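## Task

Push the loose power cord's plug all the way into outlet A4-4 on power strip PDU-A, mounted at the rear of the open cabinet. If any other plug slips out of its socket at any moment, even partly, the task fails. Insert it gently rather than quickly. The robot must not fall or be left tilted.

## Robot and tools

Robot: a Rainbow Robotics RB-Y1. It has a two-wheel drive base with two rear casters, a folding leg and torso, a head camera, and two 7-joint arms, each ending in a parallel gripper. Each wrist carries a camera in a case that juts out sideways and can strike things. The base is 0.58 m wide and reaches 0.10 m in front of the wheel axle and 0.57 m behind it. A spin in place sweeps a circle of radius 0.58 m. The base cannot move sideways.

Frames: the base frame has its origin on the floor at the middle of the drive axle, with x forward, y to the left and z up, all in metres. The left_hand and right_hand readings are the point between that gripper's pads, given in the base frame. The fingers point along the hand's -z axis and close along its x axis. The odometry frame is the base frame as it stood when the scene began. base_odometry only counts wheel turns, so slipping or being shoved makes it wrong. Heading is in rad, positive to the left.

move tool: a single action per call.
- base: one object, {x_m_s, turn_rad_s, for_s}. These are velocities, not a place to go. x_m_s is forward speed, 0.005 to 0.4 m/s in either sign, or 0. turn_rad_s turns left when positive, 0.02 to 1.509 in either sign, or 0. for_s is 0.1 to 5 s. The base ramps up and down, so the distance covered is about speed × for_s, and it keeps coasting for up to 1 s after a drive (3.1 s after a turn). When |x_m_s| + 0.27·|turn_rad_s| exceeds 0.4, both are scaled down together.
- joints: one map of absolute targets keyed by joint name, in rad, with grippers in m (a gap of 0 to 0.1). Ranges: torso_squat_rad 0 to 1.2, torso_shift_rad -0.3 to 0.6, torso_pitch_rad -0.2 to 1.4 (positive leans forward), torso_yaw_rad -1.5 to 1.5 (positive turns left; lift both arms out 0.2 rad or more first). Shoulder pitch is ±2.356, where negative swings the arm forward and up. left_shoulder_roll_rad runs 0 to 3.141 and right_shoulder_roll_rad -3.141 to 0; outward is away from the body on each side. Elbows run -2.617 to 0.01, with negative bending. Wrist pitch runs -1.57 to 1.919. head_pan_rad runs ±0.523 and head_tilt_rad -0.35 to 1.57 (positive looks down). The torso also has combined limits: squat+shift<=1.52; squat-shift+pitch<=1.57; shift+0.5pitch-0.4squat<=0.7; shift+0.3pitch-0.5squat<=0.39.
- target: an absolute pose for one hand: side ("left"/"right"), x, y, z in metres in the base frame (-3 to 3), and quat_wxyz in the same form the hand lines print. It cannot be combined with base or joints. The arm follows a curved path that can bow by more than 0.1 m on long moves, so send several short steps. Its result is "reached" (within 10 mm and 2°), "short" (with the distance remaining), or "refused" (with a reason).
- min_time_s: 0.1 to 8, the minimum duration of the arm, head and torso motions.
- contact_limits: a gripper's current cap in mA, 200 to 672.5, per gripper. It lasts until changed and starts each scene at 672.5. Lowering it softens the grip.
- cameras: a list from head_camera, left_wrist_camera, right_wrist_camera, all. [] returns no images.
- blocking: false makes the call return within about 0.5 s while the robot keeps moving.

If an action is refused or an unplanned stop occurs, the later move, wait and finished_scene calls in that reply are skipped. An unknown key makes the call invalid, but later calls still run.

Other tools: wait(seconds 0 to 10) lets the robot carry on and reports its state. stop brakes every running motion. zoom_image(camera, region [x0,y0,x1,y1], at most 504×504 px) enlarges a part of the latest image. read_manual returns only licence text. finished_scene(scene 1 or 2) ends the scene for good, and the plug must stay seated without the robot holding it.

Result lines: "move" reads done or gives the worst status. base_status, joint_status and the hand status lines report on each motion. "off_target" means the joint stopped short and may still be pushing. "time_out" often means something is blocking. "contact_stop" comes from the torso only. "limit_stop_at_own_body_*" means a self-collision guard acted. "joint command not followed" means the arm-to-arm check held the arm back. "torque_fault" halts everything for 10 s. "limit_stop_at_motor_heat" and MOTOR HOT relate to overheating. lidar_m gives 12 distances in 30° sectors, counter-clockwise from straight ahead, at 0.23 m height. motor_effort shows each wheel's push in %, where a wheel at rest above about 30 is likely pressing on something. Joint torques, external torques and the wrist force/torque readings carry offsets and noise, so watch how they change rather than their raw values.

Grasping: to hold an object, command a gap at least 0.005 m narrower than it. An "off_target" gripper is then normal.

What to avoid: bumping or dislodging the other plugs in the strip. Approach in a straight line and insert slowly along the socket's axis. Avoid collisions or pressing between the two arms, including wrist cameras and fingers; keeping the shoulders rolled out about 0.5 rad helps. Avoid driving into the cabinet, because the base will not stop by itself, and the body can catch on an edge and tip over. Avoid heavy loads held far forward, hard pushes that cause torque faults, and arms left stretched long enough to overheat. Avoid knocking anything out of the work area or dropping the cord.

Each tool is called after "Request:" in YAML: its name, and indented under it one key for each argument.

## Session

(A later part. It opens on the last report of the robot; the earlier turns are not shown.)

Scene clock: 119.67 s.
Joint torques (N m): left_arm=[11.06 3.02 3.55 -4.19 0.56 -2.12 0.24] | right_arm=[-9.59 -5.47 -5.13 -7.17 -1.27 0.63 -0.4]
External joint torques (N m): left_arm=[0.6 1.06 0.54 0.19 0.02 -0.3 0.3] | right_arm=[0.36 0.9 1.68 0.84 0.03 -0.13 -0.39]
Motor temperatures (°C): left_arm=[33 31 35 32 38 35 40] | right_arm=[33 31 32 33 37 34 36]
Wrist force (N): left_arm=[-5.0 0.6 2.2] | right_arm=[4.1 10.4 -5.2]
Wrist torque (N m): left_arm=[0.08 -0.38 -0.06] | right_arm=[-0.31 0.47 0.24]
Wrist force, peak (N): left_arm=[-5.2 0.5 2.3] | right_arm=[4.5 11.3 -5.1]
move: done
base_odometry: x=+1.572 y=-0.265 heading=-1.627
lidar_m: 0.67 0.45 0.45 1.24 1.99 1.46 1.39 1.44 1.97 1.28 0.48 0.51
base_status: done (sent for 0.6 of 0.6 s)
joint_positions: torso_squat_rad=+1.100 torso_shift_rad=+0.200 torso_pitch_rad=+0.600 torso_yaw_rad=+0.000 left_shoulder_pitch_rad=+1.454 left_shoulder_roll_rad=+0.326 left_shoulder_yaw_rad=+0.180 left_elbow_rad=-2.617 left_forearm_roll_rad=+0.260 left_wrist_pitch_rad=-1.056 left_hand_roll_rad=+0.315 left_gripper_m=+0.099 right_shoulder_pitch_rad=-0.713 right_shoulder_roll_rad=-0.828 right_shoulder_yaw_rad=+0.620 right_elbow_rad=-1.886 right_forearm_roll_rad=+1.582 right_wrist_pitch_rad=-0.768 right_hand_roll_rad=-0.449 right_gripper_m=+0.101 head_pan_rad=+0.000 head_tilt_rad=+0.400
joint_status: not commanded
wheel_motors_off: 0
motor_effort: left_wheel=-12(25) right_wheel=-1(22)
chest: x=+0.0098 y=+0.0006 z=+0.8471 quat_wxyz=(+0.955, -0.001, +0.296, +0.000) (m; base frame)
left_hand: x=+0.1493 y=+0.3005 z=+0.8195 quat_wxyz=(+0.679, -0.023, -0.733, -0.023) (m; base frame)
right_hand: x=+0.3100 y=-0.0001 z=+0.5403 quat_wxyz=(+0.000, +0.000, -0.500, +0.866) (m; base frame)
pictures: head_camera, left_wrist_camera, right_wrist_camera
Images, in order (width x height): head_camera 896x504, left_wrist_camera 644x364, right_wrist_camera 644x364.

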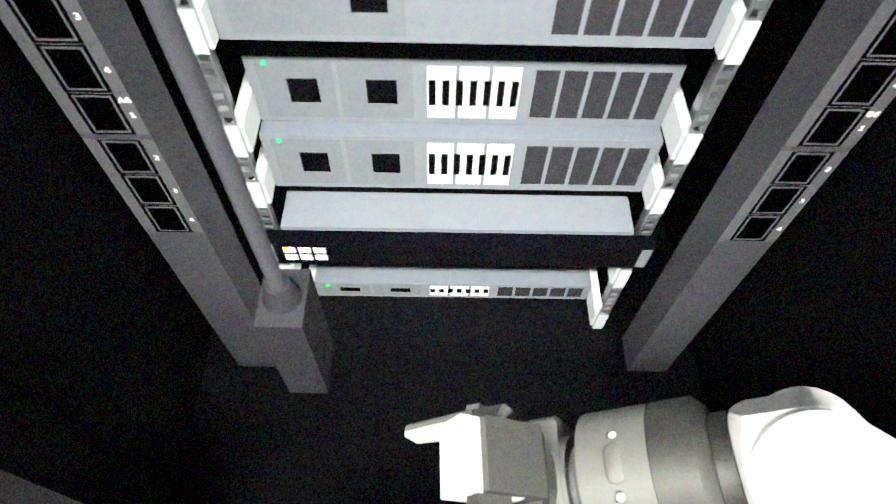

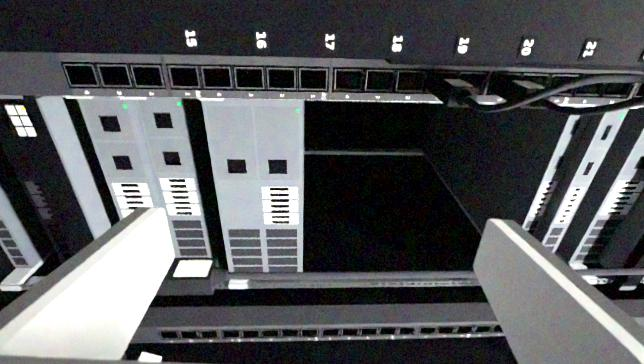

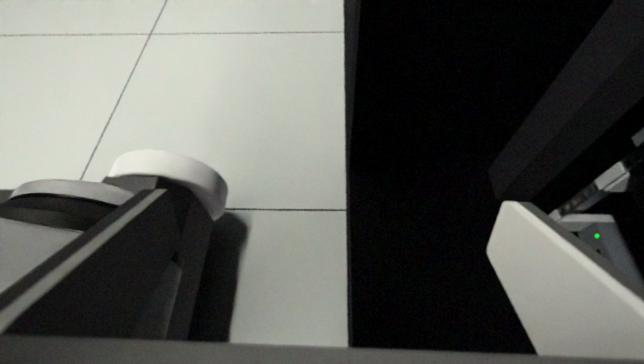

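Request:
move:
  base: {"x_m_s":0.1,"for_s":1.6}

Scene clock: 133.40 s.
Joint torques (N m): left_arm=[10.91 2.51 3.31 -4.03 0.6 -2.04 0.36] | right_arm=[-31.44 -67.72 -29.62 7.88 -1.38 0.67 -0.39]
External joint torques (N m): left_arm=[0.44 0.57 0.31 0.39 0.06 -0.23 0.41] | right_arm=[-21.61 -61.61 -22.93 15.98 -0.08 -0.08 -0.38]
Motor temperatures (°C): left_arm=[33 31 35 32 38 35 40] | right_arm=[33 31 32 33 37 34 36]
Wrist force (N): left_arm=[-4.7 0.4 2.2] | right_arm=[4.1 10.4 -4.9]
Wrist torque (N m): left_arm=[0.11 -0.36 -0.07] | right_arm=[-0.32 0.49 0.24]
Wrist force, peak (N): left_arm=[-5.3 0.9 2.5] | right_arm=[6.1 11.5 -5.6]
move: done
base_odometry: x=+1.563 y=-0.424 heading=-1.627
lidar_m: 0.52 0.46 0.36 0.55 2.39 1.63 1.53 1.56 2.02 1.03 0.39 0.49
base_status: done (sent for 1.6 of 1.6 s)
joint_positions: torso_squat_rad=+1.100 torso_shift_rad=+0.198 torso_pitch_rad=+0.597 torso_yaw_rad=+0.000 left_shoulder_pitch_rad=+1.454 left_shoulder_roll_rad=+0.326 left_shoulder_yaw_rad=+0.180 left_elbow_rad=-2.617 left_forearm_roll_rad=+0.260 left_wrist_pitch_rad=-1.057 left_hand_roll_rad=+0.315 left_gripper_m=+0.099 right_shoulder_pitch_rad=-0.708 right_shoulder_roll_rad=-0.813 right_shoulder_yaw_rad=+0.626 right_elbow_rad=-1.890 right_forearm_roll_rad=+1.582 right_wrist_pitch_rad=-0.768 right_hand_roll_rad=-0.449 right_gripper_m=+0.101 head_pan_rad=+0.000 head_tilt_rad=+0.400
joint_status: not commanded
wheel_motors_off: 0
motor_effort: left_wheel=+31(52) right_wheel=+15(57)
chest: x=+0.0086 y=+0.0017 z=+0.8474 quat_wxyz=(+0.956, -0.002, +0.294, +0.000) (m; base frame)
left_hand: x=+0.1480 y=+0.3016 z=+0.8196 quat_wxyz=(+0.678, -0.023, -0.734, -0.022) (m; base frame)
right_hand: x=+0.3033 y=+0.0072 z=+0.5422 quat_wxyz=(-0.001, +0.005, -0.506, +0.863) (m; base frame)
pictures: head_camera, left_wrist_camera, right_wrist_camera
Images, in order (width x height): head_camera 896x504, left_wrist_camera 644x364, right_wrist_camera 644x364.

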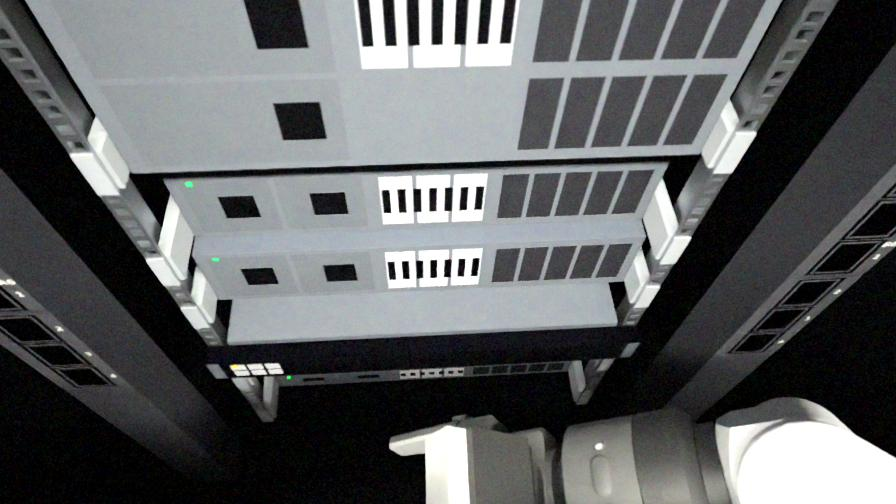

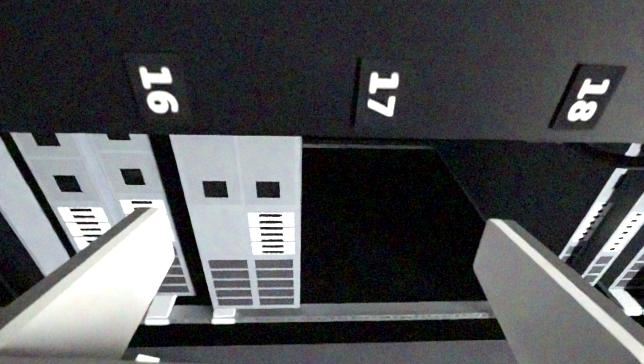

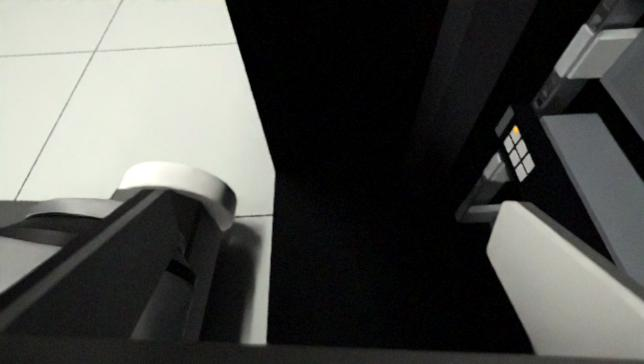

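Request:
move:
  base: {"x_m_s":-0.1,"for_s":0.6}
  cameras: ["head_camera"]

Scene clock: 138.00 s.
Joint torques (N m): left_arm=[11.14 2.14 3.27 -3.88 0.78 -2.03 0.24] | right_arm=[-10.78 -7.17 -7.13 -7.16 -1.43 0.66 -0.4]
External joint torques (N m): left_arm=[0.69 0.18 0.26 0.5 0.24 -0.22 0.29] | right_arm=[-0.84 -0.8 -0.32 0.85 -0.14 -0.09 -0.39]
Motor temperatures (°C): left_arm=[33 31 35 32 38 35 40] | right_arm=[33 33 32 33 37 34 36]
Wrist force (N): left_arm=[-5.1 0.4 2.1] | right_arm=[3.9 10.7 -5.2]
Wrist torque (N m): left_arm=[0.11 -0.40 -0.07] | right_arm=[-0.34 0.47 0.23]
Wrist force, peak (N): left_arm=[-5.2 0.6 2.5] | right_arm=[4.7 11.2 -5.3]
move: done
base_odometry: x=+1.567 y=-0.365 heading=-1.627
lidar_m: 0.59 0.51 0.38 0.73 2.29 1.57 1.47 1.50 1.94 1.37 0.43 0.52
base_status: done (sent for 0.6 of 0.6 s)
joint_positions: torso_squat_rad=+1.100 torso_shift_rad=+0.200 torso_pitch_rad=+0.600 torso_yaw_rad=+0.000 left_shoulder_pitch_rad=+1.454 left_shoulder_roll_rad=+0.326 left_shoulder_yaw_rad=+0.180 left_elbow_rad=-2.617 left_forearm_roll_rad=+0.260 left_wrist_pitch_rad=-1.057 left_hand_roll_rad=+0.315 left_gripper_m=+0.099 right_shoulder_pitch_rad=-0.713 right_shoulder_roll_rad=-0.828 right_shoulder_yaw_rad=+0.620 right_elbow_rad=-1.886 right_forearm_roll_rad=+1.582 right_wrist_pitch_rad=-0.768 right_hand_roll_rad=-0.449 right_gripper_m=+0.101 head_pan_rad=+0.000 head_tilt_rad=+0.400
joint_status: not commanded
wheel_motors_off: 0
motor_effort: left_wheel=-11(17) right_wheel=+6(36)
chest: x=+0.0097 y=+0.0006 z=+0.8471 quat_wxyz=(+0.955, -0.001, +0.295, +0.000) (m; base frame)
left_hand: x=+0.1492 y=+0.3005 z=+0.8196 quat_wxyz=(+0.679, -0.023, -0.733, -0.023) (m; base frame)
right_hand: x=+0.3096 y=+0.0001 z=+0.5403 quat_wxyz=(+0.000, +0.000, -0.500, +0.866) (m; base frame)
pictures: head_camera
Images, in order (width x height): head_camera 896x504.

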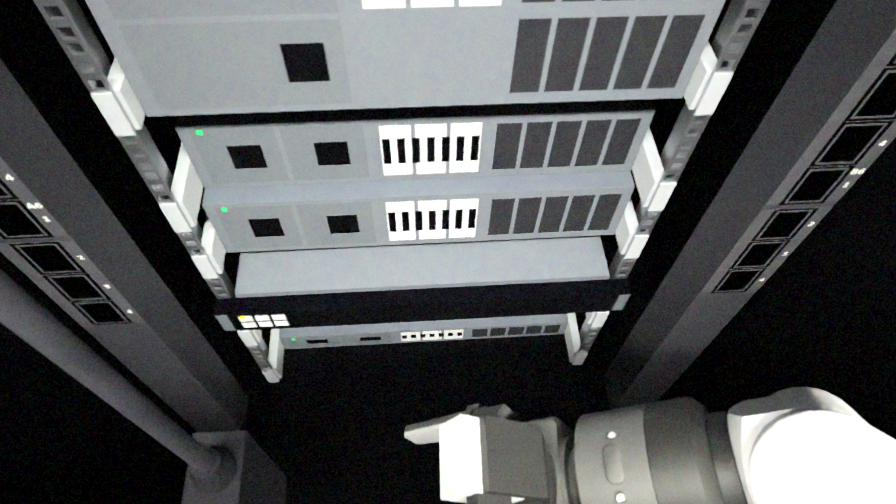

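Request:
move:
  base: {"turn_rad_s":0.08,"for_s":0.5}
  joints: {"head_tilt_rad":0.6}

Scene clock: 144.07 s.
Joint torques (N m): left_arm=[10.62 2.73 3.4 -4.08 0.65 -2.08 0.22] | right_arm=[-10.33 -6.92 -6.98 -7.18 -1.43 0.67 -0.37]
External joint torques (N m): left_arm=[0.16 0.77 0.4 0.3 0.11 -0.27 0.27] | right_arm=[-0.39 -0.55 -0.16 0.83 -0.14 -0.08 -0.36]
Motor temperatures (°C): left_arm=[33 31 35 32 38 35 40] | right_arm=[33 32 32 33 37 34 36]
Wrist force (N): left_arm=[-5.2 0.6 2.1] | right_arm=[3.7 11.1 -5.1]
Wrist torque (N m): left_arm=[0.08 -0.42 -0.07] | right_arm=[-0.37 0.44 0.20]
Wrist force, peak (N): left_arm=[-5.3 0.4 2.2] | right_arm=[4.2 11.8 -5.2]
move: done
base_odometry: x=+1.567 y=-0.365 heading=-1.589
lidar_m: 0.59 0.50 0.40 0.83 2.19 1.56 1.47 1.51 2.01 1.12 0.43 0.54
base_status: done (sent for 0.5 of 0.5 s)
joint_positions: torso_squat_rad=+1.100 torso_shift_rad=+0.200 torso_pitch_rad=+0.600 torso_yaw_rad=+0.000 left_shoulder_pitch_rad=+1.454 left_shoulder_roll_rad=+0.326 left_shoulder_yaw_rad=+0.180 left_elbow_rad=-2.617 left_forearm_roll_rad=+0.260 left_wrist_pitch_rad=-1.057 left_hand_roll_rad=+0.315 left_gripper_m=+0.099 right_shoulder_pitch_rad=-0.713 right_shoulder_roll_rad=-0.828 right_shoulder_yaw_rad=+0.620 right_elbow_rad=-1.886 right_forearm_roll_rad=+1.582 right_wrist_pitch_rad=-0.768 right_hand_roll_rad=-0.449 right_gripper_m=+0.101 head_pan_rad=+0.000 head_tilt_rad=+0.600
joint_status: all done
wheel_motors_off: 0
motor_effort: left_wheel=-13(27) right_wheel=+16(25)
chest: x=+0.0097 y=+0.0006 z=+0.8471 quat_wxyz=(+0.955, -0.001, +0.295, +0.000) (m; base frame)
left_hand: x=+0.1492 y=+0.3005 z=+0.8195 quat_wxyz=(+0.679, -0.023, -0.733, -0.023) (m; base frame)
right_hand: x=+0.3097 y=+0.0000 z=+0.5403 quat_wxyz=(+0.000, +0.000, -0.500, +0.866) (m; base frame)
pictures: head_camera, left_wrist_camera, right_wrist_camera
Images, in order (width x height): head_camera 896x504, left_wrist_camera 644x364, right_wrist_camera 644x364.

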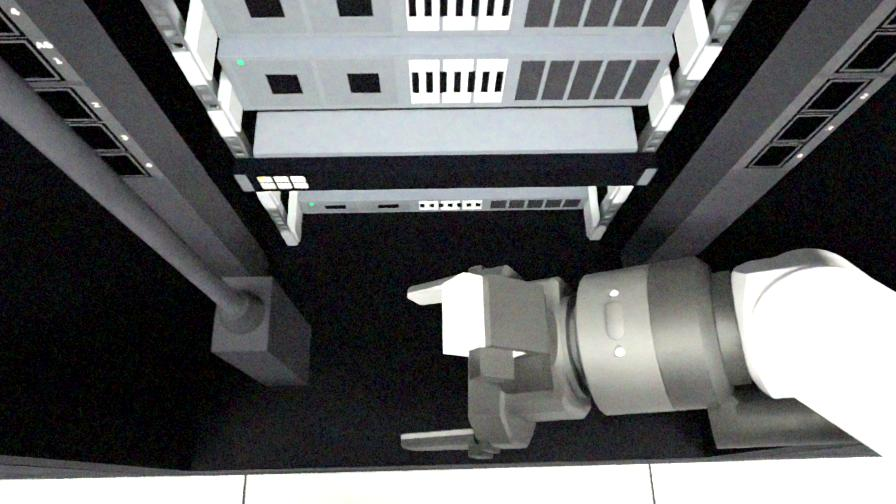

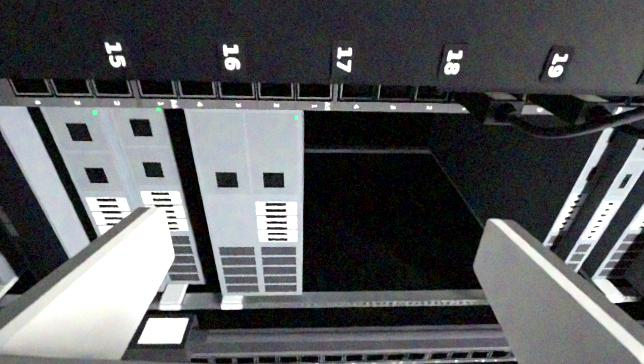

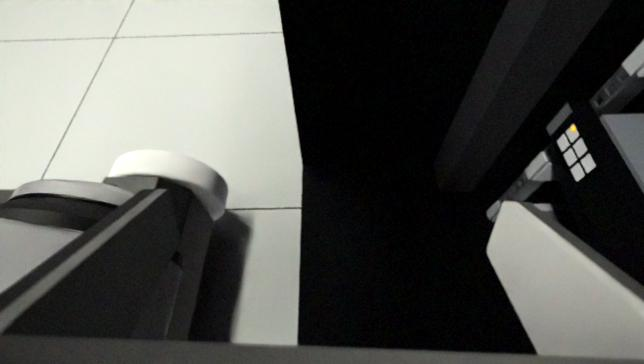

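Request:
move:
  target: {"side":"right","x":0.305,"y":0.0,"z":0.695,"quat_wxyz":[0,0,-0.5,0.866]}
  min_time_s: 3

Scene clock: 159.70 s.
Joint torques (N m): left_arm=[10.49 2.59 3.27 -4.07 0.75 -1.88 0.21] | right_arm=[-29.94 -25.58 -19.56 1.05 -0.91 1.12 -0.4]
External joint torques (N m): left_arm=[0.03 0.63 0.26 0.33 0.21 -0.06 0.26] | right_arm=[-19.15 -17.62 -11.52 6.48 0.03 -0.38 -0.39]
Motor temperatures (°C): left_arm=[33 31 35 32 38 35 40] | right_arm=[33 32 32 33 37 34 36]
Wrist force (N): left_arm=[-5.1 0.4 2.0] | right_arm=[4.2 10.9 -5.3]
Wrist torque (N m): left_arm=[0.10 -0.39 -0.06] | right_arm=[-0.41 0.52 0.22]
Wrist force, peak (N): left_arm=[-5.3 0.3 2.3] | right_arm=[4.5 11.5 -5.1]
move: done
base_odometry: x=+1.567 y=-0.364 heading=-1.590
lidar_m: 0.59 0.50 0.39 0.83 2.20 1.55 1.46 1.50 2.01 1.13 0.44 0.54
base_status: not commanded
joint_positions: torso_squat_rad=+1.100 torso_shift_rad=+0.199 torso_pitch_rad=+0.599 torso_yaw_rad=+0.000 left_shoulder_pitch_rad=+1.454 left_shoulder_roll_rad=+0.326 left_shoulder_yaw_rad=+0.180 left_elbow_rad=-2.617 left_forearm_roll_rad=+0.260 left_wrist_pitch_rad=-1.057 left_hand_roll_rad=+0.315 left_gripper_m=+0.099 right_shoulder_pitch_rad=-0.856 right_shoulder_roll_rad=-1.034 right_shoulder_yaw_rad=+0.444 right_elbow_rad=-2.316 right_forearm_roll_rad=+1.623 right_wrist_pitch_rad=-0.886 right_hand_roll_rad=-1.020 right_gripper_m=+0.101 head_pan_rad=+0.000 head_tilt_rad=+0.600
joint_status: all done
wheel_motors_off: 0
motor_effort: left_wheel=-4(13) right_wheel=+46(47)
chest: x=+0.0092 y=+0.0006 z=+0.8472 quat_wxyz=(+0.956, -0.001, +0.295, +0.000) (m; base frame)
left_hand: x=+0.1489 y=+0.3004 z=+0.8197 quat_wxyz=(+0.679, -0.023, -0.734, -0.023) (m; base frame)
right_hand: x=+0.3021 y=+0.0009 z=+0.6941 quat_wxyz=(+0.001, +0.003, -0.501, +0.865) (m; base frame)
right_hand_status: reached (checked arc, planned for 3.0 s): 3 mm and 0.4 deg off.
pictures: head_camera, left_wrist_camera, right_wrist_camera
Images, in order (width x height): head_camera 896x504, left_wrist_camera 644x364, right_wrist_camera 644x364.

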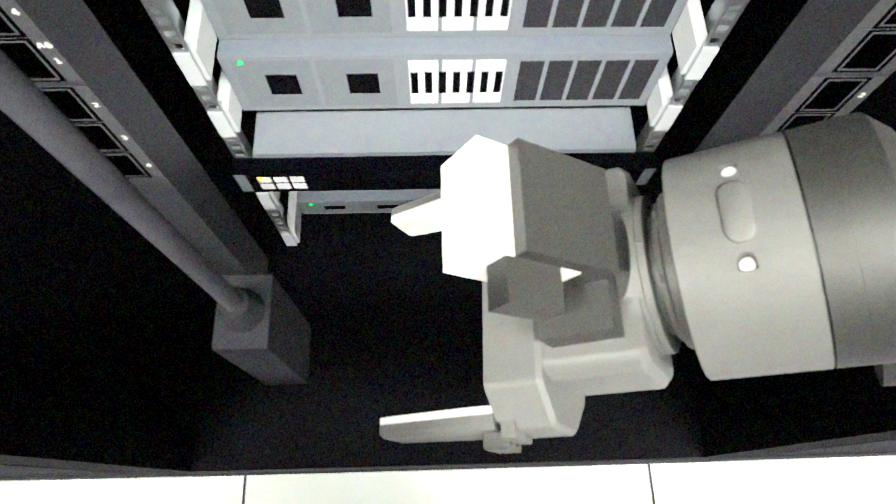

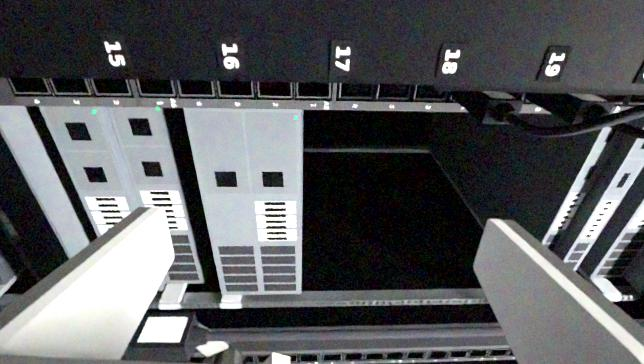

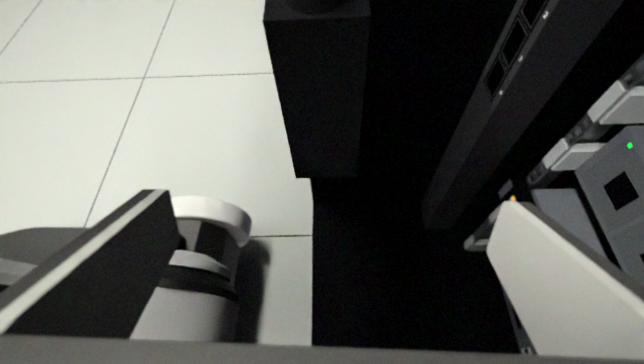

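Request:
move:
  base: {"x_m_s":-0.1,"for_s":0.6}
  cameras: []

Request:
move:
  target: {"side":"right","x":0.36,"y":0.01,"z":0.69,"quat_wxyz":[0,0,-0.5,0.866]}
  min_time_s: 3

Scene clock: 164.87 s.
Joint torques (N m): left_arm=[10.61 3 3.28 -4.16 0.74 -2.02 0.34] | right_arm=[-11.25 -8.44 -8.38 -4.65 -1.08 1.28 -0.4]
External joint torques (N m): left_arm=[0.15 1.04 0.27 0.22 0.2 -0.2 0.4] | right_arm=[-0.4 -0.42 -0.29 0.72 -0.14 -0.23 -0.4]
Motor temperatures (°C): left_arm=[33 31 35 32 38 35 40] | right_arm=[33 32 32 33 37 34 36]
Wrist force (N): left_arm=[-4.8 0.3 2.2] | right_arm=[4.3 10.4 -5.2]
Wrist torque (N m): left_arm=[0.11 -0.37 -0.06] | right_arm=[-0.32 0.52 0.25]
Wrist force, peak (N): left_arm=[-5.4 0.5 2.3] | right_arm=[4.1 11.4 -4.9]
move: done
base_odometry: x=+1.568 y=-0.304 heading=-1.589
lidar_m: 0.65 0.46 0.42 1.04 2.11 1.49 1.41 1.45 1.93 1.39 0.47 0.51
base_status: done (sent for 0.6 of 0.6 s)
joint_positions: torso_squat_rad=+1.100 torso_shift_rad=+0.200 torso_pitch_rad=+0.600 torso_yaw_rad=+0.000 left_shoulder_pitch_rad=+1.454 left_shoulder_roll_rad=+0.326 left_shoulder_yaw_rad=+0.180 left_elbow_rad=-2.617 left_forearm_roll_rad=+0.260 left_wrist_pitch_rad=-1.057 left_hand_roll_rad=+0.315 left_gripper_m=+0.099 right_shoulder_pitch_rad=-0.861 right_shoulder_roll_rad=-1.039 right_shoulder_yaw_rad=+0.442 right_elbow_rad=-2.314 right_forearm_roll_rad=+1.623 right_wrist_pitch_rad=-0.887 right_hand_roll_rad=-1.020 right_gripper_m=+0.101 head_pan_rad=+0.000 head_tilt_rad=+0.600
joint_status: not commanded
wheel_motors_off: 0
motor_effort: left_wheel=+9(25) right_wheel=-9(26)
chest: x=+0.0097 y=+0.0006 z=+0.8471 quat_wxyz=(+0.955, -0.001, +0.295, +0.000) (m; base frame)
left_hand: x=+0.1493 y=+0.3004 z=+0.8195 quat_wxyz=(+0.679, -0.023, -0.733, -0.023) (m; base frame)
right_hand: x=+0.3049 y=+0.0001 z=+0.6949 quat_wxyz=(+0.000, +0.000, -0.500, +0.866) (m; base frame)
pictures: none
No camera images: "cameras" was empty.

Scene clock: 168.20 s.
Joint torques (N m): left_arm=[10.58 2.51 3.37 -3.99 0.59 -1.91 0.23] | right_arm=[-14.53 -6.57 -6.38 -4.3 -1.52 0.98 0.29]
External joint torques (N m): left_arm=[0.12 0.55 0.36 0.39 0.05 -0.1 0.29] | right_arm=[-0.66 1.34 2.61 1.11 -0.43 -0.42 0.3]
Motor temperatures (°C): left_arm=[33 31 35 32 38 35 40] | right_arm=[33 32 32 33 37 34 36]
Wrist force (N): left_arm=[-5.0 0.5 2.2] | right_arm=[3.6 10.8 -5.1]
Wrist torque (N m): left_arm=[0.09 -0.39 -0.06] | right_arm=[-0.36 0.44 0.24]
Wrist force, peak (N): left_arm=[-5.2 0.5 2.4] | right_arm=[4.7 10.8 -5.9]
move: done
base_odometry: x=+1.568 y=-0.304 heading=-1.589
lidar_m: 0.65 0.45 0.43 1.03 2.10 1.49 1.41 1.45 1.93 1.39 0.47 0.50
base_status: not commanded
joint_positions: torso_squat_rad=+1.100 torso_shift_rad=+0.200 torso_pitch_rad=+0.600 torso_yaw_rad=+0.000 left_shoulder_pitch_rad=+1.454 left_shoulder_roll_rad=+0.326 left_shoulder_yaw_rad=+0.180 left_elbow_rad=-2.617 left_forearm_roll_rad=+0.260 left_wrist_pitch_rad=-1.057 left_hand_roll_rad=+0.315 left_gripper_m=+0.099 right_shoulder_pitch_rad=-1.008 right_shoulder_roll_rad=-0.952 right_shoulder_yaw_rad=+0.471 right_elbow_rad=-2.078 right_forearm_roll_rad=+1.542 right_wrist_pitch_rad=-0.948 right_hand_roll_rad=-0.905 right_gripper_m=+0.101 head_pan_rad=+0.000 head_tilt_rad=+0.600
joint_status: all done
wheel_motors_off: 0
motor_effort: left_wheel=+9(10) right_wheel=-9(10)
chest: x=+0.0097 y=+0.0006 z=+0.8471 quat_wxyz=(+0.955, -0.001, +0.295, +0.000) (m; base frame)
left_hand: x=+0.1493 y=+0.3004 z=+0.8195 quat_wxyz=(+0.679, -0.023, -0.733, -0.023) (m; base frame)
right_hand: x=+0.3595 y=+0.0097 z=+0.6904 quat_wxyz=(+0.001, -0.001, -0.500, +0.866) (m; base frame)
right_hand_status: reached (checked arc, planned for 3.0 s): 1 mm and 0.2 deg off.
pictures: head_camera, left_wrist_camera, right_wrist_camera
Images, in order (width x height): head_camera 896x504, left_wrist_camera 644x364, right_wrist_camera 644x364.

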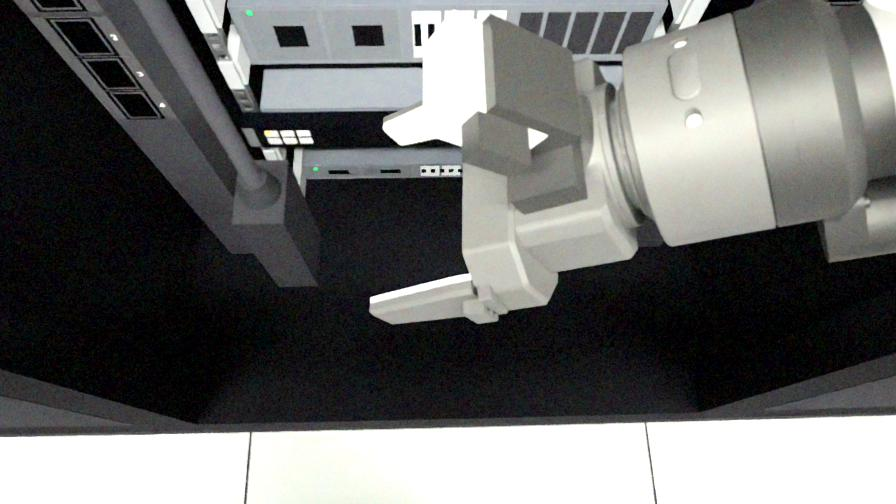

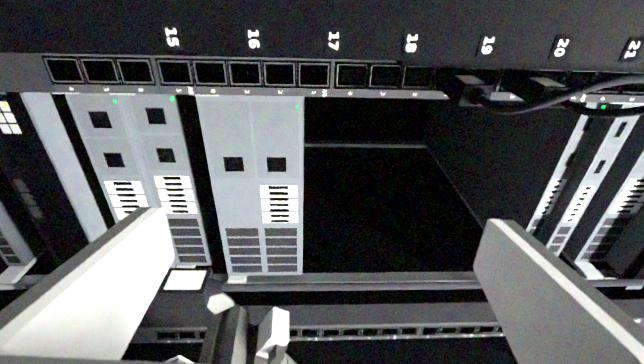

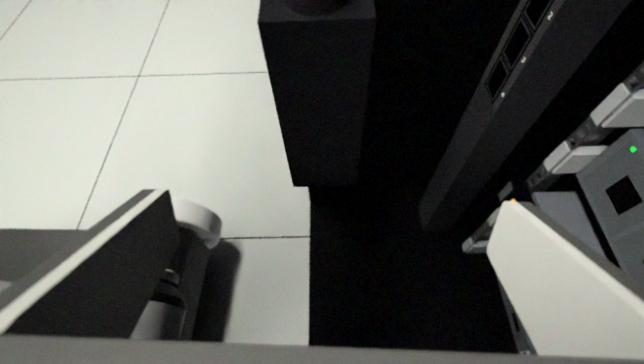

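Request:
move:
  target: {"side":"right","x":0.354,"y":0.02,"z":0.733,"quat_wxyz":[0,0,-0.5,0.866]}
  min_time_s: 2

Scene clock: 182.37 s.
Joint torques (N m): left_arm=[10.84 2.67 3.21 -4.05 0.8 -1.89 0.34] | right_arm=[-15.02 -9.02 -9.73 -4.77 -0.7 1.24 -0.41]
External joint torques (N m): left_arm=[0.38 0.71 0.2 0.33 0.26 -0.07 0.4] | right_arm=[-0.63 -1.28 -0.6 -0.36 0.23 -0.3 -0.4]
Motor temperatures (°C): left_arm=[33 31 35 32 38 35 40] | right_arm=[33 32 32 33 37 34 36]
Wrist force (N): left_arm=[-5.0 0.3 2.2] | right_arm=[3.6 10.8 -5.0]
Wrist torque (N m): left_arm=[0.11 -0.39 -0.07] | right_arm=[-0.35 0.40 0.23]
Wrist force, peak (N): left_arm=[-5.2 0.4 2.2] | right_arm=[4.1 11.3 -6.0]
move: done
base_odometry: x=+1.568 y=-0.304 heading=-1.589
lidar_m: 0.65 0.46 0.43 1.03 2.11 1.49 1.41 1.45 1.94 1.39 0.47 0.50
base_status: not commanded
joint_positions: torso_squat_rad=+1.100 torso_shift_rad=+0.200 torso_pitch_rad=+0.600 torso_yaw_rad=+0.000 left_shoulder_pitch_rad=+1.454 left_shoulder_roll_rad=+0.326 left_shoulder_yaw_rad=+0.180 left_elbow_rad=-2.617 left_forearm_roll_rad=+0.260 left_wrist_pitch_rad=-1.057 left_hand_roll_rad=+0.315 left_gripper_m=+0.099 right_shoulder_pitch_rad=-1.101 right_shoulder_roll_rad=-0.969 right_shoulder_yaw_rad=+0.446 right_elbow_rad=-2.148 right_forearm_roll_rad=+1.547 right_wrist_pitch_rad=-0.987 right_hand_roll_rad=-1.062 right_gripper_m=+0.101 head_pan_rad=+0.000 head_tilt_rad=+0.600
joint_status: all done
wheel_motors_off: 0
motor_effort: left_wheel=+9(9) right_wheel=-9(10)
chest: x=+0.0097 y=+0.0006 z=+0.8471 quat_wxyz=(+0.955, -0.001, +0.295, +0.000) (m; base frame)
left_hand: x=+0.1493 y=+0.3004 z=+0.8195 quat_wxyz=(+0.679, -0.023, -0.733, -0.023) (m; base frame)
right_hand: x=+0.3539 y=+0.0200 z=+0.7328 quat_wxyz=(+0.000, +0.000, -0.500, +0.866) (m; base frame)
right_hand_status: reached (checked arc, planned for 2.0 s): 0 mm and 0.0 deg off.
pictures: head_camera, left_wrist_camera, right_wrist_camera
Images, in order (width x height): head_camera 896x504, left_wrist_camera 644x364, right_wrist_camera 644x364.

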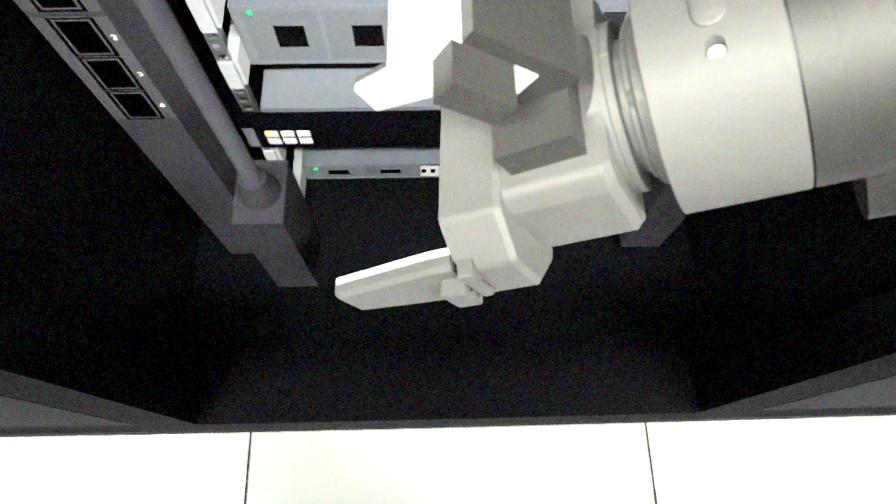

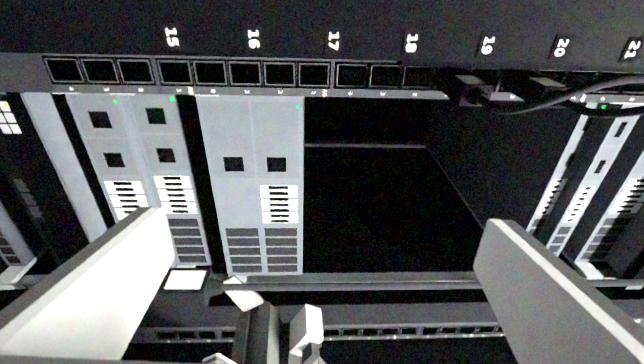

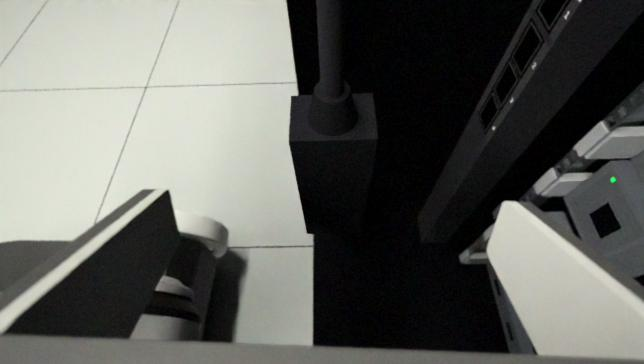

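Request:
move:
  target: {"side":"right","x":0.354,"y":0.065,"z":0.706,"quat_wxyz":[0,0,-0.5,0.866]}
  min_time_s: 2
  cameras: ["right_wrist_camera"]

Request:
move:
  target: {"side":"right","x":0.354,"y":0.095,"z":0.688,"quat_wxyz":[0,0,-0.5,0.866]}
  min_time_s: 1.5

Scene clock: 188.90 s.
Joint torques (N m): left_arm=[10.36 2.63 3.15 -4.04 0.86 -1.96 0.33] | right_arm=[-16.04 -4.47 -6.2 -4.38 -0.8 1.75 -0.5]
External joint torques (N m): left_arm=[-0.1 0.66 0.14 0.35 0.32 -0.14 0.38] | right_arm=[-0.65 1.19 2.77 1.1 0.05 0.16 -0.49]
Motor temperatures (°C): left_arm=[33 31 35 32 38 35 40] | right_arm=[33 32 32 33 37 34 36]
Wrist force (N): left_arm=[-5.2 0.4 2.2] | right_arm=[3.6 11.0 -5.4]
Wrist torque (N m): left_arm=[0.10 -0.41 -0.07] | right_arm=[-0.39 0.41 0.24]
Wrist force, peak (N): left_arm=[-5.2 0.4 2.2] | right_arm=[4.3 11.2 -5.7]
move: done
base_odometry: x=+1.568 y=-0.304 heading=-1.589
lidar_m: 0.65 0.45 0.43 1.03 2.10 1.48 1.41 1.44 1.94 1.39 0.47 0.49
base_status: not commanded
joint_positions: torso_squat_rad=+1.100 torso_shift_rad=+0.200 torso_pitch_rad=+0.600 torso_yaw_rad=+0.000 left_shoulder_pitch_rad=+1.454 left_shoulder_roll_rad=+0.326 left_shoulder_yaw_rad=+0.180 left_elbow_rad=-2.617 left_forearm_roll_rad=+0.260 left_wrist_pitch_rad=-1.057 left_hand_roll_rad=+0.315 left_gripper_m=+0.099 right_shoulder_pitch_rad=-1.157 right_shoulder_roll_rad=-0.831 right_shoulder_yaw_rad=+0.576 right_elbow_rad=-2.078 right_forearm_roll_rad=+1.710 right_wrist_pitch_rad=-0.953 right_hand_roll_rad=-1.112 right_gripper_m=+0.101 head_pan_rad=+0.000 head_tilt_rad=+0.600
joint_status: all done
wheel_motors_off: 0
motor_effort: left_wheel=+9(10) right_wheel=-10(10)
chest: x=+0.0097 y=+0.0006 z=+0.8471 quat_wxyz=(+0.955, -0.001, +0.295, +0.000) (m; base frame)
left_hand: x=+0.1493 y=+0.3004 z=+0.8195 quat_wxyz=(+0.679, -0.023, -0.733, -0.023) (m; base frame)
right_hand: x=+0.3537 y=+0.0645 z=+0.7062 quat_wxyz=(+0.000, +0.000, -0.500, +0.866) (m; base frame)
right_hand_status: reached (checked arc, planned for 2.0 s): 1 mm and 0.0 deg off.
pictures: right_wrist_camera
Images, in order (width x height): right_wrist_camera 644x364.

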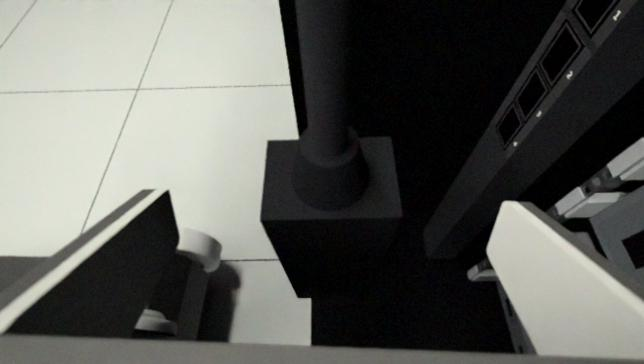

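Scene clock: 190.73 s.
Joint torques (N m): left_arm=[11.1 2.65 2.99 -4 0.77 -1.9 0.33] | right_arm=[-16.42 -2.93 -6.13 -5.19 -0.78 1.75 -0.44]
External joint torques (N m): left_arm=[0.64 0.69 -0.02 0.38 0.23 -0.08 0.38] | right_arm=[-0.42 1.29 2.69 0.97 0.04 0.15 -0.44]
Motor temperatures (°C): left_arm=[33 31 35 32 38 35 40] | right_arm=[33 32 32 33 37 34 36]
Wrist force (N): left_arm=[-5.0 0.5 2.0] | right_arm=[3.9 11.0 -5.3]
Wrist torque (N m): left_arm=[0.10 -0.39 -0.06] | right_arm=[-0.41 0.44 0.23]
Wrist force, peak (N): left_arm=[-5.3 0.6 2.4] | right_arm=[4.6 11.3 -5.1]
move: done
base_odometry: x=+1.568 y=-0.304 heading=-1.589
lidar_m: 0.64 0.45 0.43 1.03 2.11 1.49 1.41 1.45 1.93 1.39 0.47 0.50
base_status: not commanded
joint_positions: torso_squat_rad=+1.100 torso_shift_rad=+0.200 torso_pitch_rad=+0.600 torso_yaw_rad=+0.000 left_shoulder_pitch_rad=+1.454 left_shoulder_roll_rad=+0.326 left_shoulder_yaw_rad=+0.180 left_elbow_rad=-2.617 left_forearm_roll_rad=+0.260 left_wrist_pitch_rad=-1.057 left_hand_roll_rad=+0.315 left_gripper_m=+0.099 right_shoulder_pitch_rad=-1.187 right_shoulder_roll_rad=-0.735 right_shoulder_yaw_rad=+0.649 right_elbow_rad=-2.008 right_forearm_roll_rad=+1.803 right_wrist_pitch_rad=-0.931 right_hand_roll_rad=-1.127 right_gripper_m=+0.101 head_pan_rad=+0.000 head_tilt_rad=+0.600
joint_status: all done
wheel_motors_off: 0
motor_effort: left_wheel=+9(9) right_wheel=-9(10)
chest: x=+0.0097 y=+0.0006 z=+0.8471 quat_wxyz=(+0.955, -0.001, +0.295, +0.000) (m; base frame)
left_hand: x=+0.1493 y=+0.3004 z=+0.8195 quat_wxyz=(+0.679, -0.023, -0.733, -0.023) (m; base frame)
right_hand: x=+0.3540 y=+0.0948 z=+0.6881 quat_wxyz=(+0.000, +0.000, -0.500, +0.866) (m; base frame)
right_hand_status: reached (checked arc, planned for 1.5 s): 0 mm and 0.0 deg off.
pictures: head_camera, left_wrist_camera, right_wrist_camera
Images, in order (width x height): head_camera 896x504, left_wrist_camera 644x364, right_wrist_camera 644x364.

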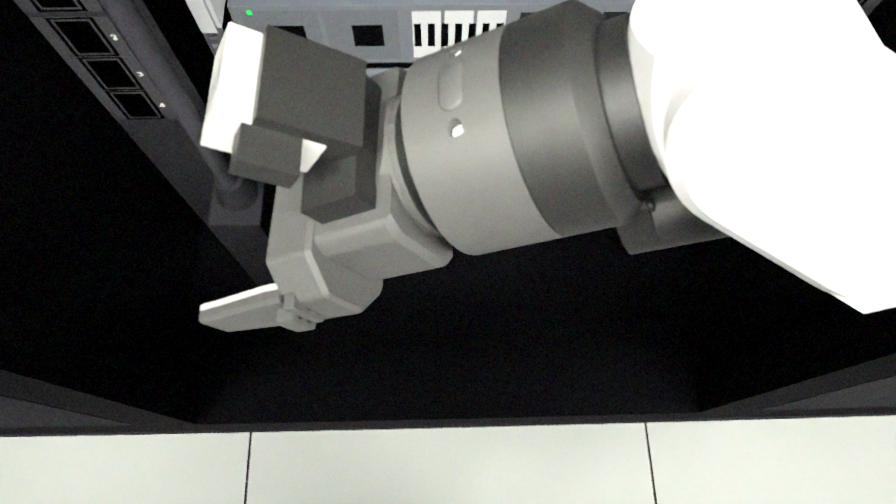

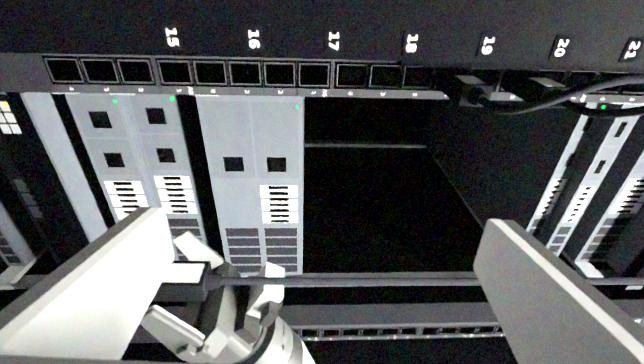

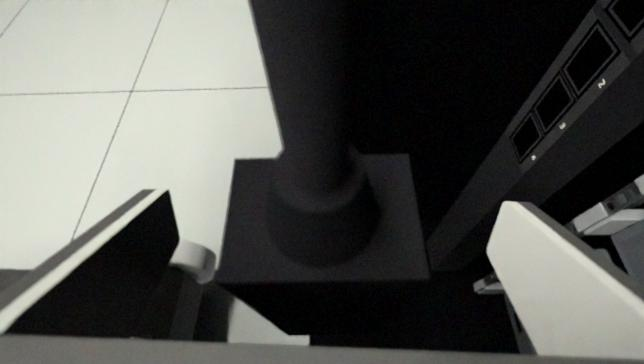

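Request:
move:
  joints: {"right_gripper_m":0.045}
  cameras: []

Request:
move:
  joints: {"right_gripper_m":0.018}
  cameras: ["right_wrist_camera"]

Request:
move:
  target: {"side":"right","x":0.345,"y":0.095,"z":0.76,"quat_wxyz":[0,0,-0.5,0.866]}
  min_time_s: 3

Scene clock: 196.43 s.
Joint torques (N m): left_arm=[10.9 2.5 3.09 -4.03 0.74 -2.07 0.39] | right_arm=[-16.53 -3.01 -6.08 -5.04 -0.74 1.78 -0.42]
External joint torques (N m): left_arm=[0.44 0.54 0.09 0.35 0.2 -0.25 0.44] | right_arm=[-0.53 1.21 2.74 1.12 0.08 0.18 -0.41]
Motor temperatures (°C): left_arm=[33 31 35 32 38 35 40] | right_arm=[33 32 32 33 37 34 36]
Wrist force (N): left_arm=[-5.1 0.5 2.0] | right_arm=[3.6 10.9 -5.6]
Wrist torque (N m): left_arm=[0.10 -0.41 -0.07] | right_arm=[-0.40 0.42 0.22]
Wrist force, peak (N): left_arm=[-5.2 0.5 2.3] | right_arm=[4.2 11.2 -5.5]
move: done
base_odometry: x=+1.568 y=-0.304 heading=-1.589
lidar_m: 0.65 0.45 0.42 1.04 2.10 1.49 1.41 1.45 1.93 1.39 0.47 0.50
base_status: not commanded
joint_positions: torso_squat_rad=+1.100 torso_shift_rad=+0.200 torso_pitch_rad=+0.600 torso_yaw_rad=+0.000 left_shoulder_pitch_rad=+1.454 left_shoulder_roll_rad=+0.326 left_shoulder_yaw_rad=+0.180 left_elbow_rad=-2.617 left_forearm_roll_rad=+0.260 left_wrist_pitch_rad=-1.057 left_hand_roll_rad=+0.315 left_gripper_m=+0.099 right_shoulder_pitch_rad=-1.187 right_shoulder_roll_rad=-0.735 right_shoulder_yaw_rad=+0.649 right_elbow_rad=-2.008 right_forearm_roll_rad=+1.803 right_wrist_pitch_rad=-0.931 right_hand_roll_rad=-1.127 right_gripper_m=+0.045 head_pan_rad=+0.000 head_tilt_rad=+0.600
joint_status: all done
wheel_motors_off: 0
motor_effort: left_wheel=+9(9) right_wheel=-9(10)
chest: x=+0.0097 y=+0.0006 z=+0.8471 quat_wxyz=(+0.955, -0.001, +0.295, +0.000) (m; base frame)
left_hand: x=+0.1493 y=+0.3004 z=+0.8195 quat_wxyz=(+0.679, -0.023, -0.733, -0.023) (m; base frame)
right_hand: x=+0.3540 y=+0.0948 z=+0.6881 quat_wxyz=(+0.000, +0.000, -0.500, +0.866) (m; base frame)
pictures: none
No camera images: "cameras" was empty.

Scene clock: 197.20 s.
Joint torques (N m): left_arm=[10.6 2.2 3.1 -4.04 0.64 -1.9 0.26] | right_arm=[-16.49 -3.14 -6.27 -5.25 -0.77 1.82 -0.52]
External joint torques (N m): left_arm=[0.14 0.24 0.09 0.34 0.1 -0.09 0.32] | right_arm=[-0.49 1.09 2.55 0.92 0.05 0.22 -0.51]
Motor temperatures (°C): left_arm=[33 31 35 32 38 35 40] | right_arm=[33 32 32 33 37 34 36]
Wrist force (N): left_arm=[-5.1 0.4 2.2] | right_arm=[3.8 11.3 -5.1]
Wrist torque (N m): left_arm=[0.10 -0.41 -0.07] | right_arm=[-0.43 0.46 0.21]
Wrist force, peak (N): left_arm=[-5.3 0.5 2.1] | right_arm=[4.3 11.5 -5.5]
move: off_target
base_odometry: x=+1.568 y=-0.304 heading=-1.589
lidar_m: 0.65 0.45 0.42 1.03 2.10 1.50 1.40 1.45 1.93 1.39 0.47 0.49
base_status: not commanded
joint_positions: torso_squat_rad=+1.100 torso_shift_rad=+0.200 torso_pitch_rad=+0.600 torso_yaw_rad=+0.000 left_shoulder_pitch_rad=+1.454 left_shoulder_roll_rad=+0.326 left_shoulder_yaw_rad=+0.180 left_elbow_rad=-2.617 left_forearm_roll_rad=+0.260 left_wrist_pitch_rad=-1.057 left_hand_roll_rad=+0.315 left_gripper_m=+0.099 right_shoulder_pitch_rad=-1.187 right_shoulder_roll_rad=-0.735 right_shoulder_yaw_rad=+0.649 right_elbow_rad=-2.008 right_forearm_roll_rad=+1.803 right_wrist_pitch_rad=-0.930 right_hand_roll_rad=-1.127 right_gripper_m=+0.035 head_pan_rad=+0.000 head_tilt_rad=+0.600
joint_status: right_gripper_m off_target (ended at +0.035, target +0.018)
wheel_motors_off: 0
motor_effort: left_wheel=+9(9) right_wheel=-9(10)
chest: x=+0.0097 y=+0.0006 z=+0.8471 quat_wxyz=(+0.955, -0.001, +0.295, +0.000) (m; base frame)
left_hand: x=+0.1493 y=+0.3004 z=+0.8195 quat_wxyz=(+0.679, -0.023, -0.733, -0.023) (m; base frame)
right_hand: x=+0.3540 y=+0.0948 z=+0.6881 quat_wxyz=(+0.000, +0.000, -0.500, +0.866) (m; base frame)
pictures: right_wrist_camera
Images, in order (width x height): right_wrist_camera 644x364.

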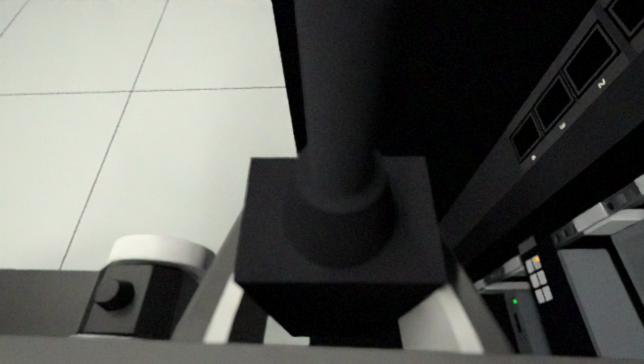

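Scene clock: 200.53 s.
Joint torques (N m): left_arm=[10.57 2.58 3.51 -3.99 0.77 -1.98 0.21] | right_arm=[-17.62 -5.67 -10.48 -4.85 -0.99 1.57 -0.43]
External joint torques (N m): left_arm=[0.11 0.62 0.5 0.39 0.23 -0.17 0.26] | right_arm=[-1.05 -0.98 -1.39 -0.5 -0.44 -0.15 -0.42]
Motor temperatures (°C): left_arm=[33 31 35 32 38 35 40] | right_arm=[33 32 32 33 37 34 36]
Wrist force (N): left_arm=[-4.9 0.5 2.1] | right_arm=[3.9 12.2 -5.8]
Wrist torque (N m): left_arm=[0.10 -0.38 -0.06] | right_arm=[-0.46 0.40 0.24]
Wrist force, peak (N): left_arm=[-5.2 0.4 2.3] | right_arm=[3.7 13.2 -6.5]
move: done
base_odometry: x=+1.568 y=-0.304 heading=-1.589
lidar_m: 0.65 0.46 0.42 1.03 2.11 1.49 1.41 1.44 1.93 1.39 0.47 0.50
base_status: not commanded
joint_positions: torso_squat_rad=+1.100 torso_shift_rad=+0.200 torso_pitch_rad=+0.600 torso_yaw_rad=+0.000 left_shoulder_pitch_rad=+1.454 left_shoulder_roll_rad=+0.326 left_shoulder_yaw_rad=+0.180 left_elbow_rad=-2.617 left_forearm_roll_rad=+0.260 left_wrist_pitch_rad=-1.057 left_hand_roll_rad=+0.315 left_gripper_m=+0.099 right_shoulder_pitch_rad=-1.318 right_shoulder_roll_rad=-0.768 right_shoulder_yaw_rad=+0.572 right_elbow_rad=-2.122 right_forearm_roll_rad=+1.771 right_wrist_pitch_rad=-1.037 right_hand_roll_rad=-1.337 right_gripper_m=+0.035 head_pan_rad=+0.000 head_tilt_rad=+0.600
joint_status: all done
wheel_motors_off: 0
motor_effort: left_wheel=+9(10) right_wheel=-9(10)
chest: x=+0.0097 y=+0.0006 z=+0.8471 quat_wxyz=(+0.955, -0.001, +0.295, +0.000) (m; base frame)
left_hand: x=+0.1493 y=+0.3004 z=+0.8195 quat_wxyz=(+0.679, -0.023, -0.733, -0.023) (m; base frame)
right_hand: x=+0.3448 y=+0.0952 z=+0.7596 quat_wxyz=(+0.000, +0.000, -0.501, +0.866) (m; base frame)
right_hand_status: reached (checked arc, planned for 3.0 s): 1 mm and 0.1 deg off.
pictures: head_camera, left_wrist_camera, right_wrist_camera
Images, in order (width x height): head_camera 896x504, left_wrist_camera 644x364, right_wrist_camera 644x364.

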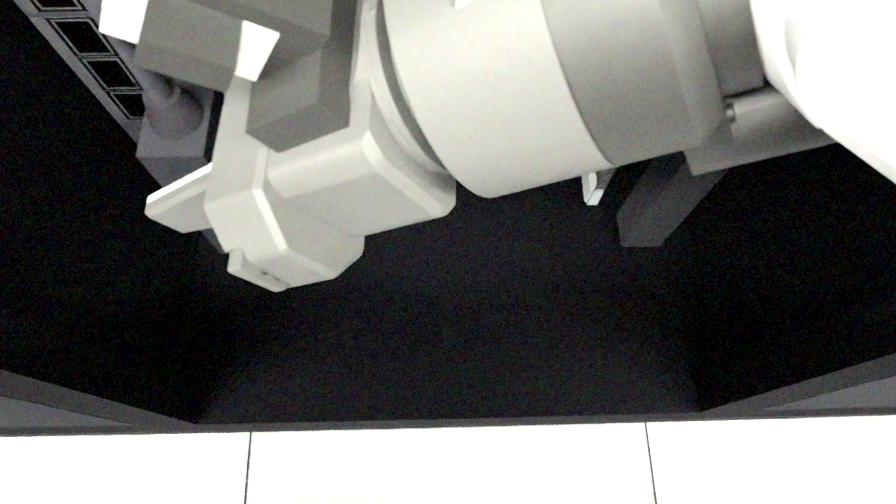

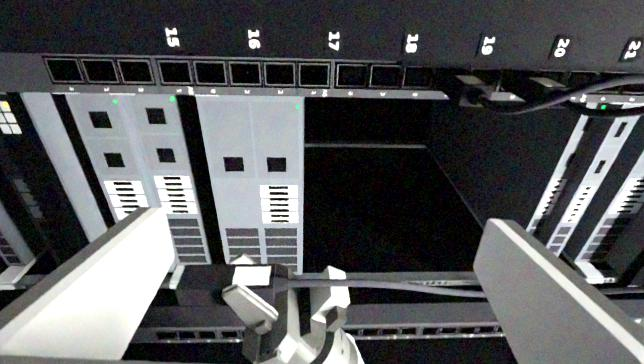

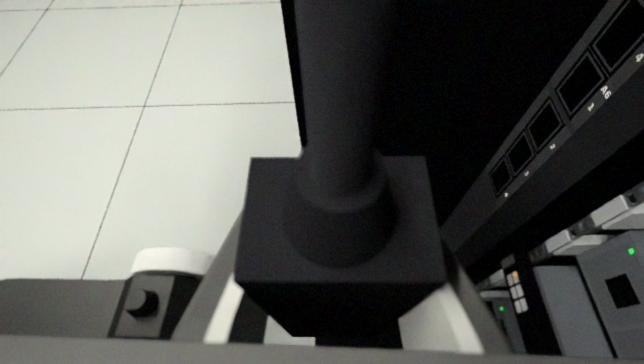

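Request:
move:
  target: {"side":"right","x":0.34,"y":0.115,"z":0.80,"quat_wxyz":[0.129,0.224,-0.483,0.837]}
  min_time_s: 3

Scene clock: 210.13 s.
Joint torques (N m): left_arm=[11 2.16 3.02 -4.07 0.68 -1.93 0.38] | right_arm=[-19.46 -3.23 -10.33 -3.54 -1.61 1.36 -0.36]
External joint torques (N m): left_arm=[0.54 0.2 0.01 0.32 0.14 -0.11 0.43] | right_arm=[-0.39 1.26 -1.25 0.78 -0.5 -0.16 -0.38]
Motor temperatures (°C): left_arm=[33 31 35 32 38 35 40] | right_arm=[34 31 32 33 37 34 36]
Wrist force (N): left_arm=[-5.1 0.4 2.2] | right_arm=[0.3 11.0 -5.0]
Wrist torque (N m): left_arm=[0.10 -0.40 -0.07] | right_arm=[-0.39 0.26 0.17]
Wrist force, peak (N): left_arm=[-5.3 0.5 2.2] | right_arm=[3.8 12.7 -6.2]
move: done
base_odometry: x=+1.568 y=-0.304 heading=-1.589
lidar_m: 0.65 0.45 0.43 1.03 2.10 1.49 1.41 1.45 1.93 1.39 0.47 0.50
base_status: not commanded
joint_positions: torso_squat_rad=+1.100 torso_shift_rad=+0.200 torso_pitch_rad=+0.600 torso_yaw_rad=+0.000 left_shoulder_pitch_rad=+1.454 left_shoulder_roll_rad=+0.326 left_shoulder_yaw_rad=+0.180 left_elbow_rad=-2.617 left_forearm_roll_rad=+0.260 left_wrist_pitch_rad=-1.057 left_hand_roll_rad=+0.315 left_gripper_m=+0.099 right_shoulder_pitch_rad=-1.459 right_shoulder_roll_rad=-0.655 right_shoulder_yaw_rad=+0.515 right_elbow_rad=-1.861 right_forearm_roll_rad=+1.421 right_wrist_pitch_rad=-1.178 right_hand_roll_rad=-1.559 right_gripper_m=+0.035 head_pan_rad=+0.000 head_tilt_rad=+0.600
joint_status: all done
wheel_motors_off: 0
motor_effort: left_wheel=+9(9) right_wheel=-9(10)
chest: x=+0.0097 y=+0.0006 z=+0.8471 quat_wxyz=(+0.955, -0.001, +0.295, +0.000) (m; base frame)
left_hand: x=+0.1493 y=+0.3004 z=+0.8195 quat_wxyz=(+0.679, -0.023, -0.733, -0.023) (m; base frame)
right_hand: x=+0.3398 y=+0.1149 z=+0.7999 quat_wxyz=(+0.129, +0.223, -0.483, +0.837) (m; base frame)
right_hand_status: reached (checked arc, planned for 3.0 s): 0 mm and 0.1 deg off.
pictures: head_camera, left_wrist_camera, right_wrist_camera
Images, in order (width x height): head_camera 896x504, left_wrist_camera 644x364, right_wrist_camera 644x364.

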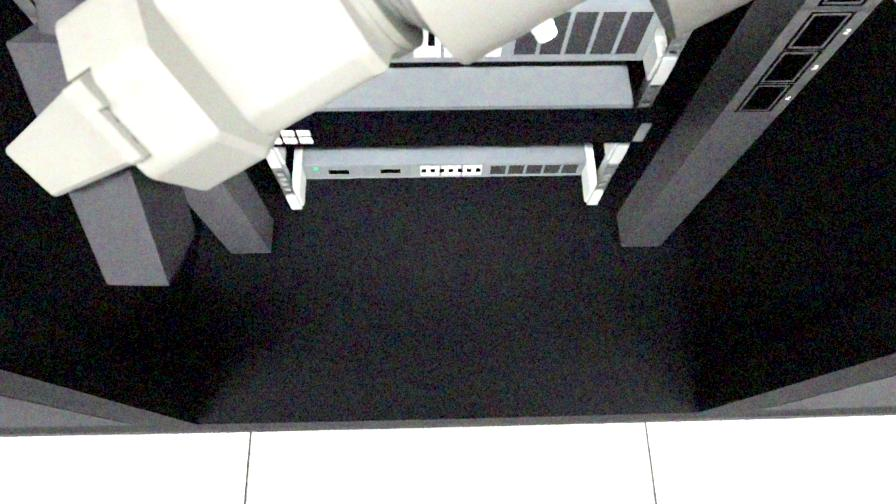

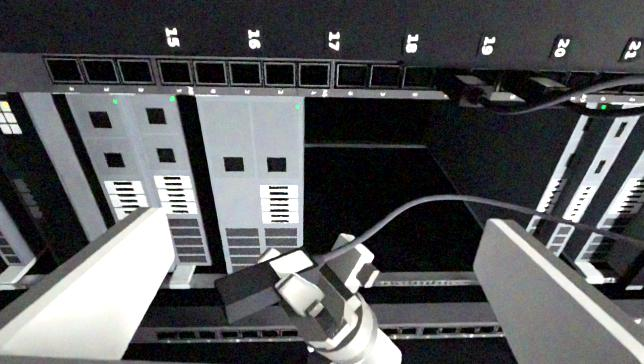

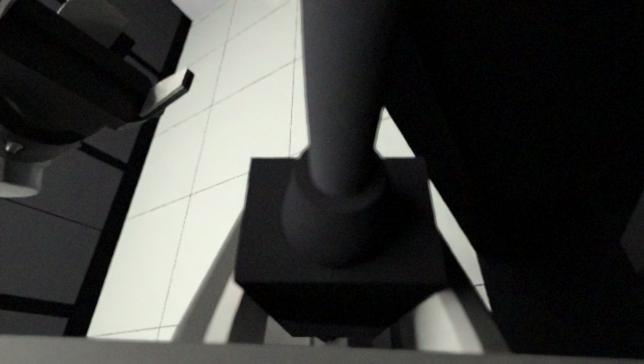

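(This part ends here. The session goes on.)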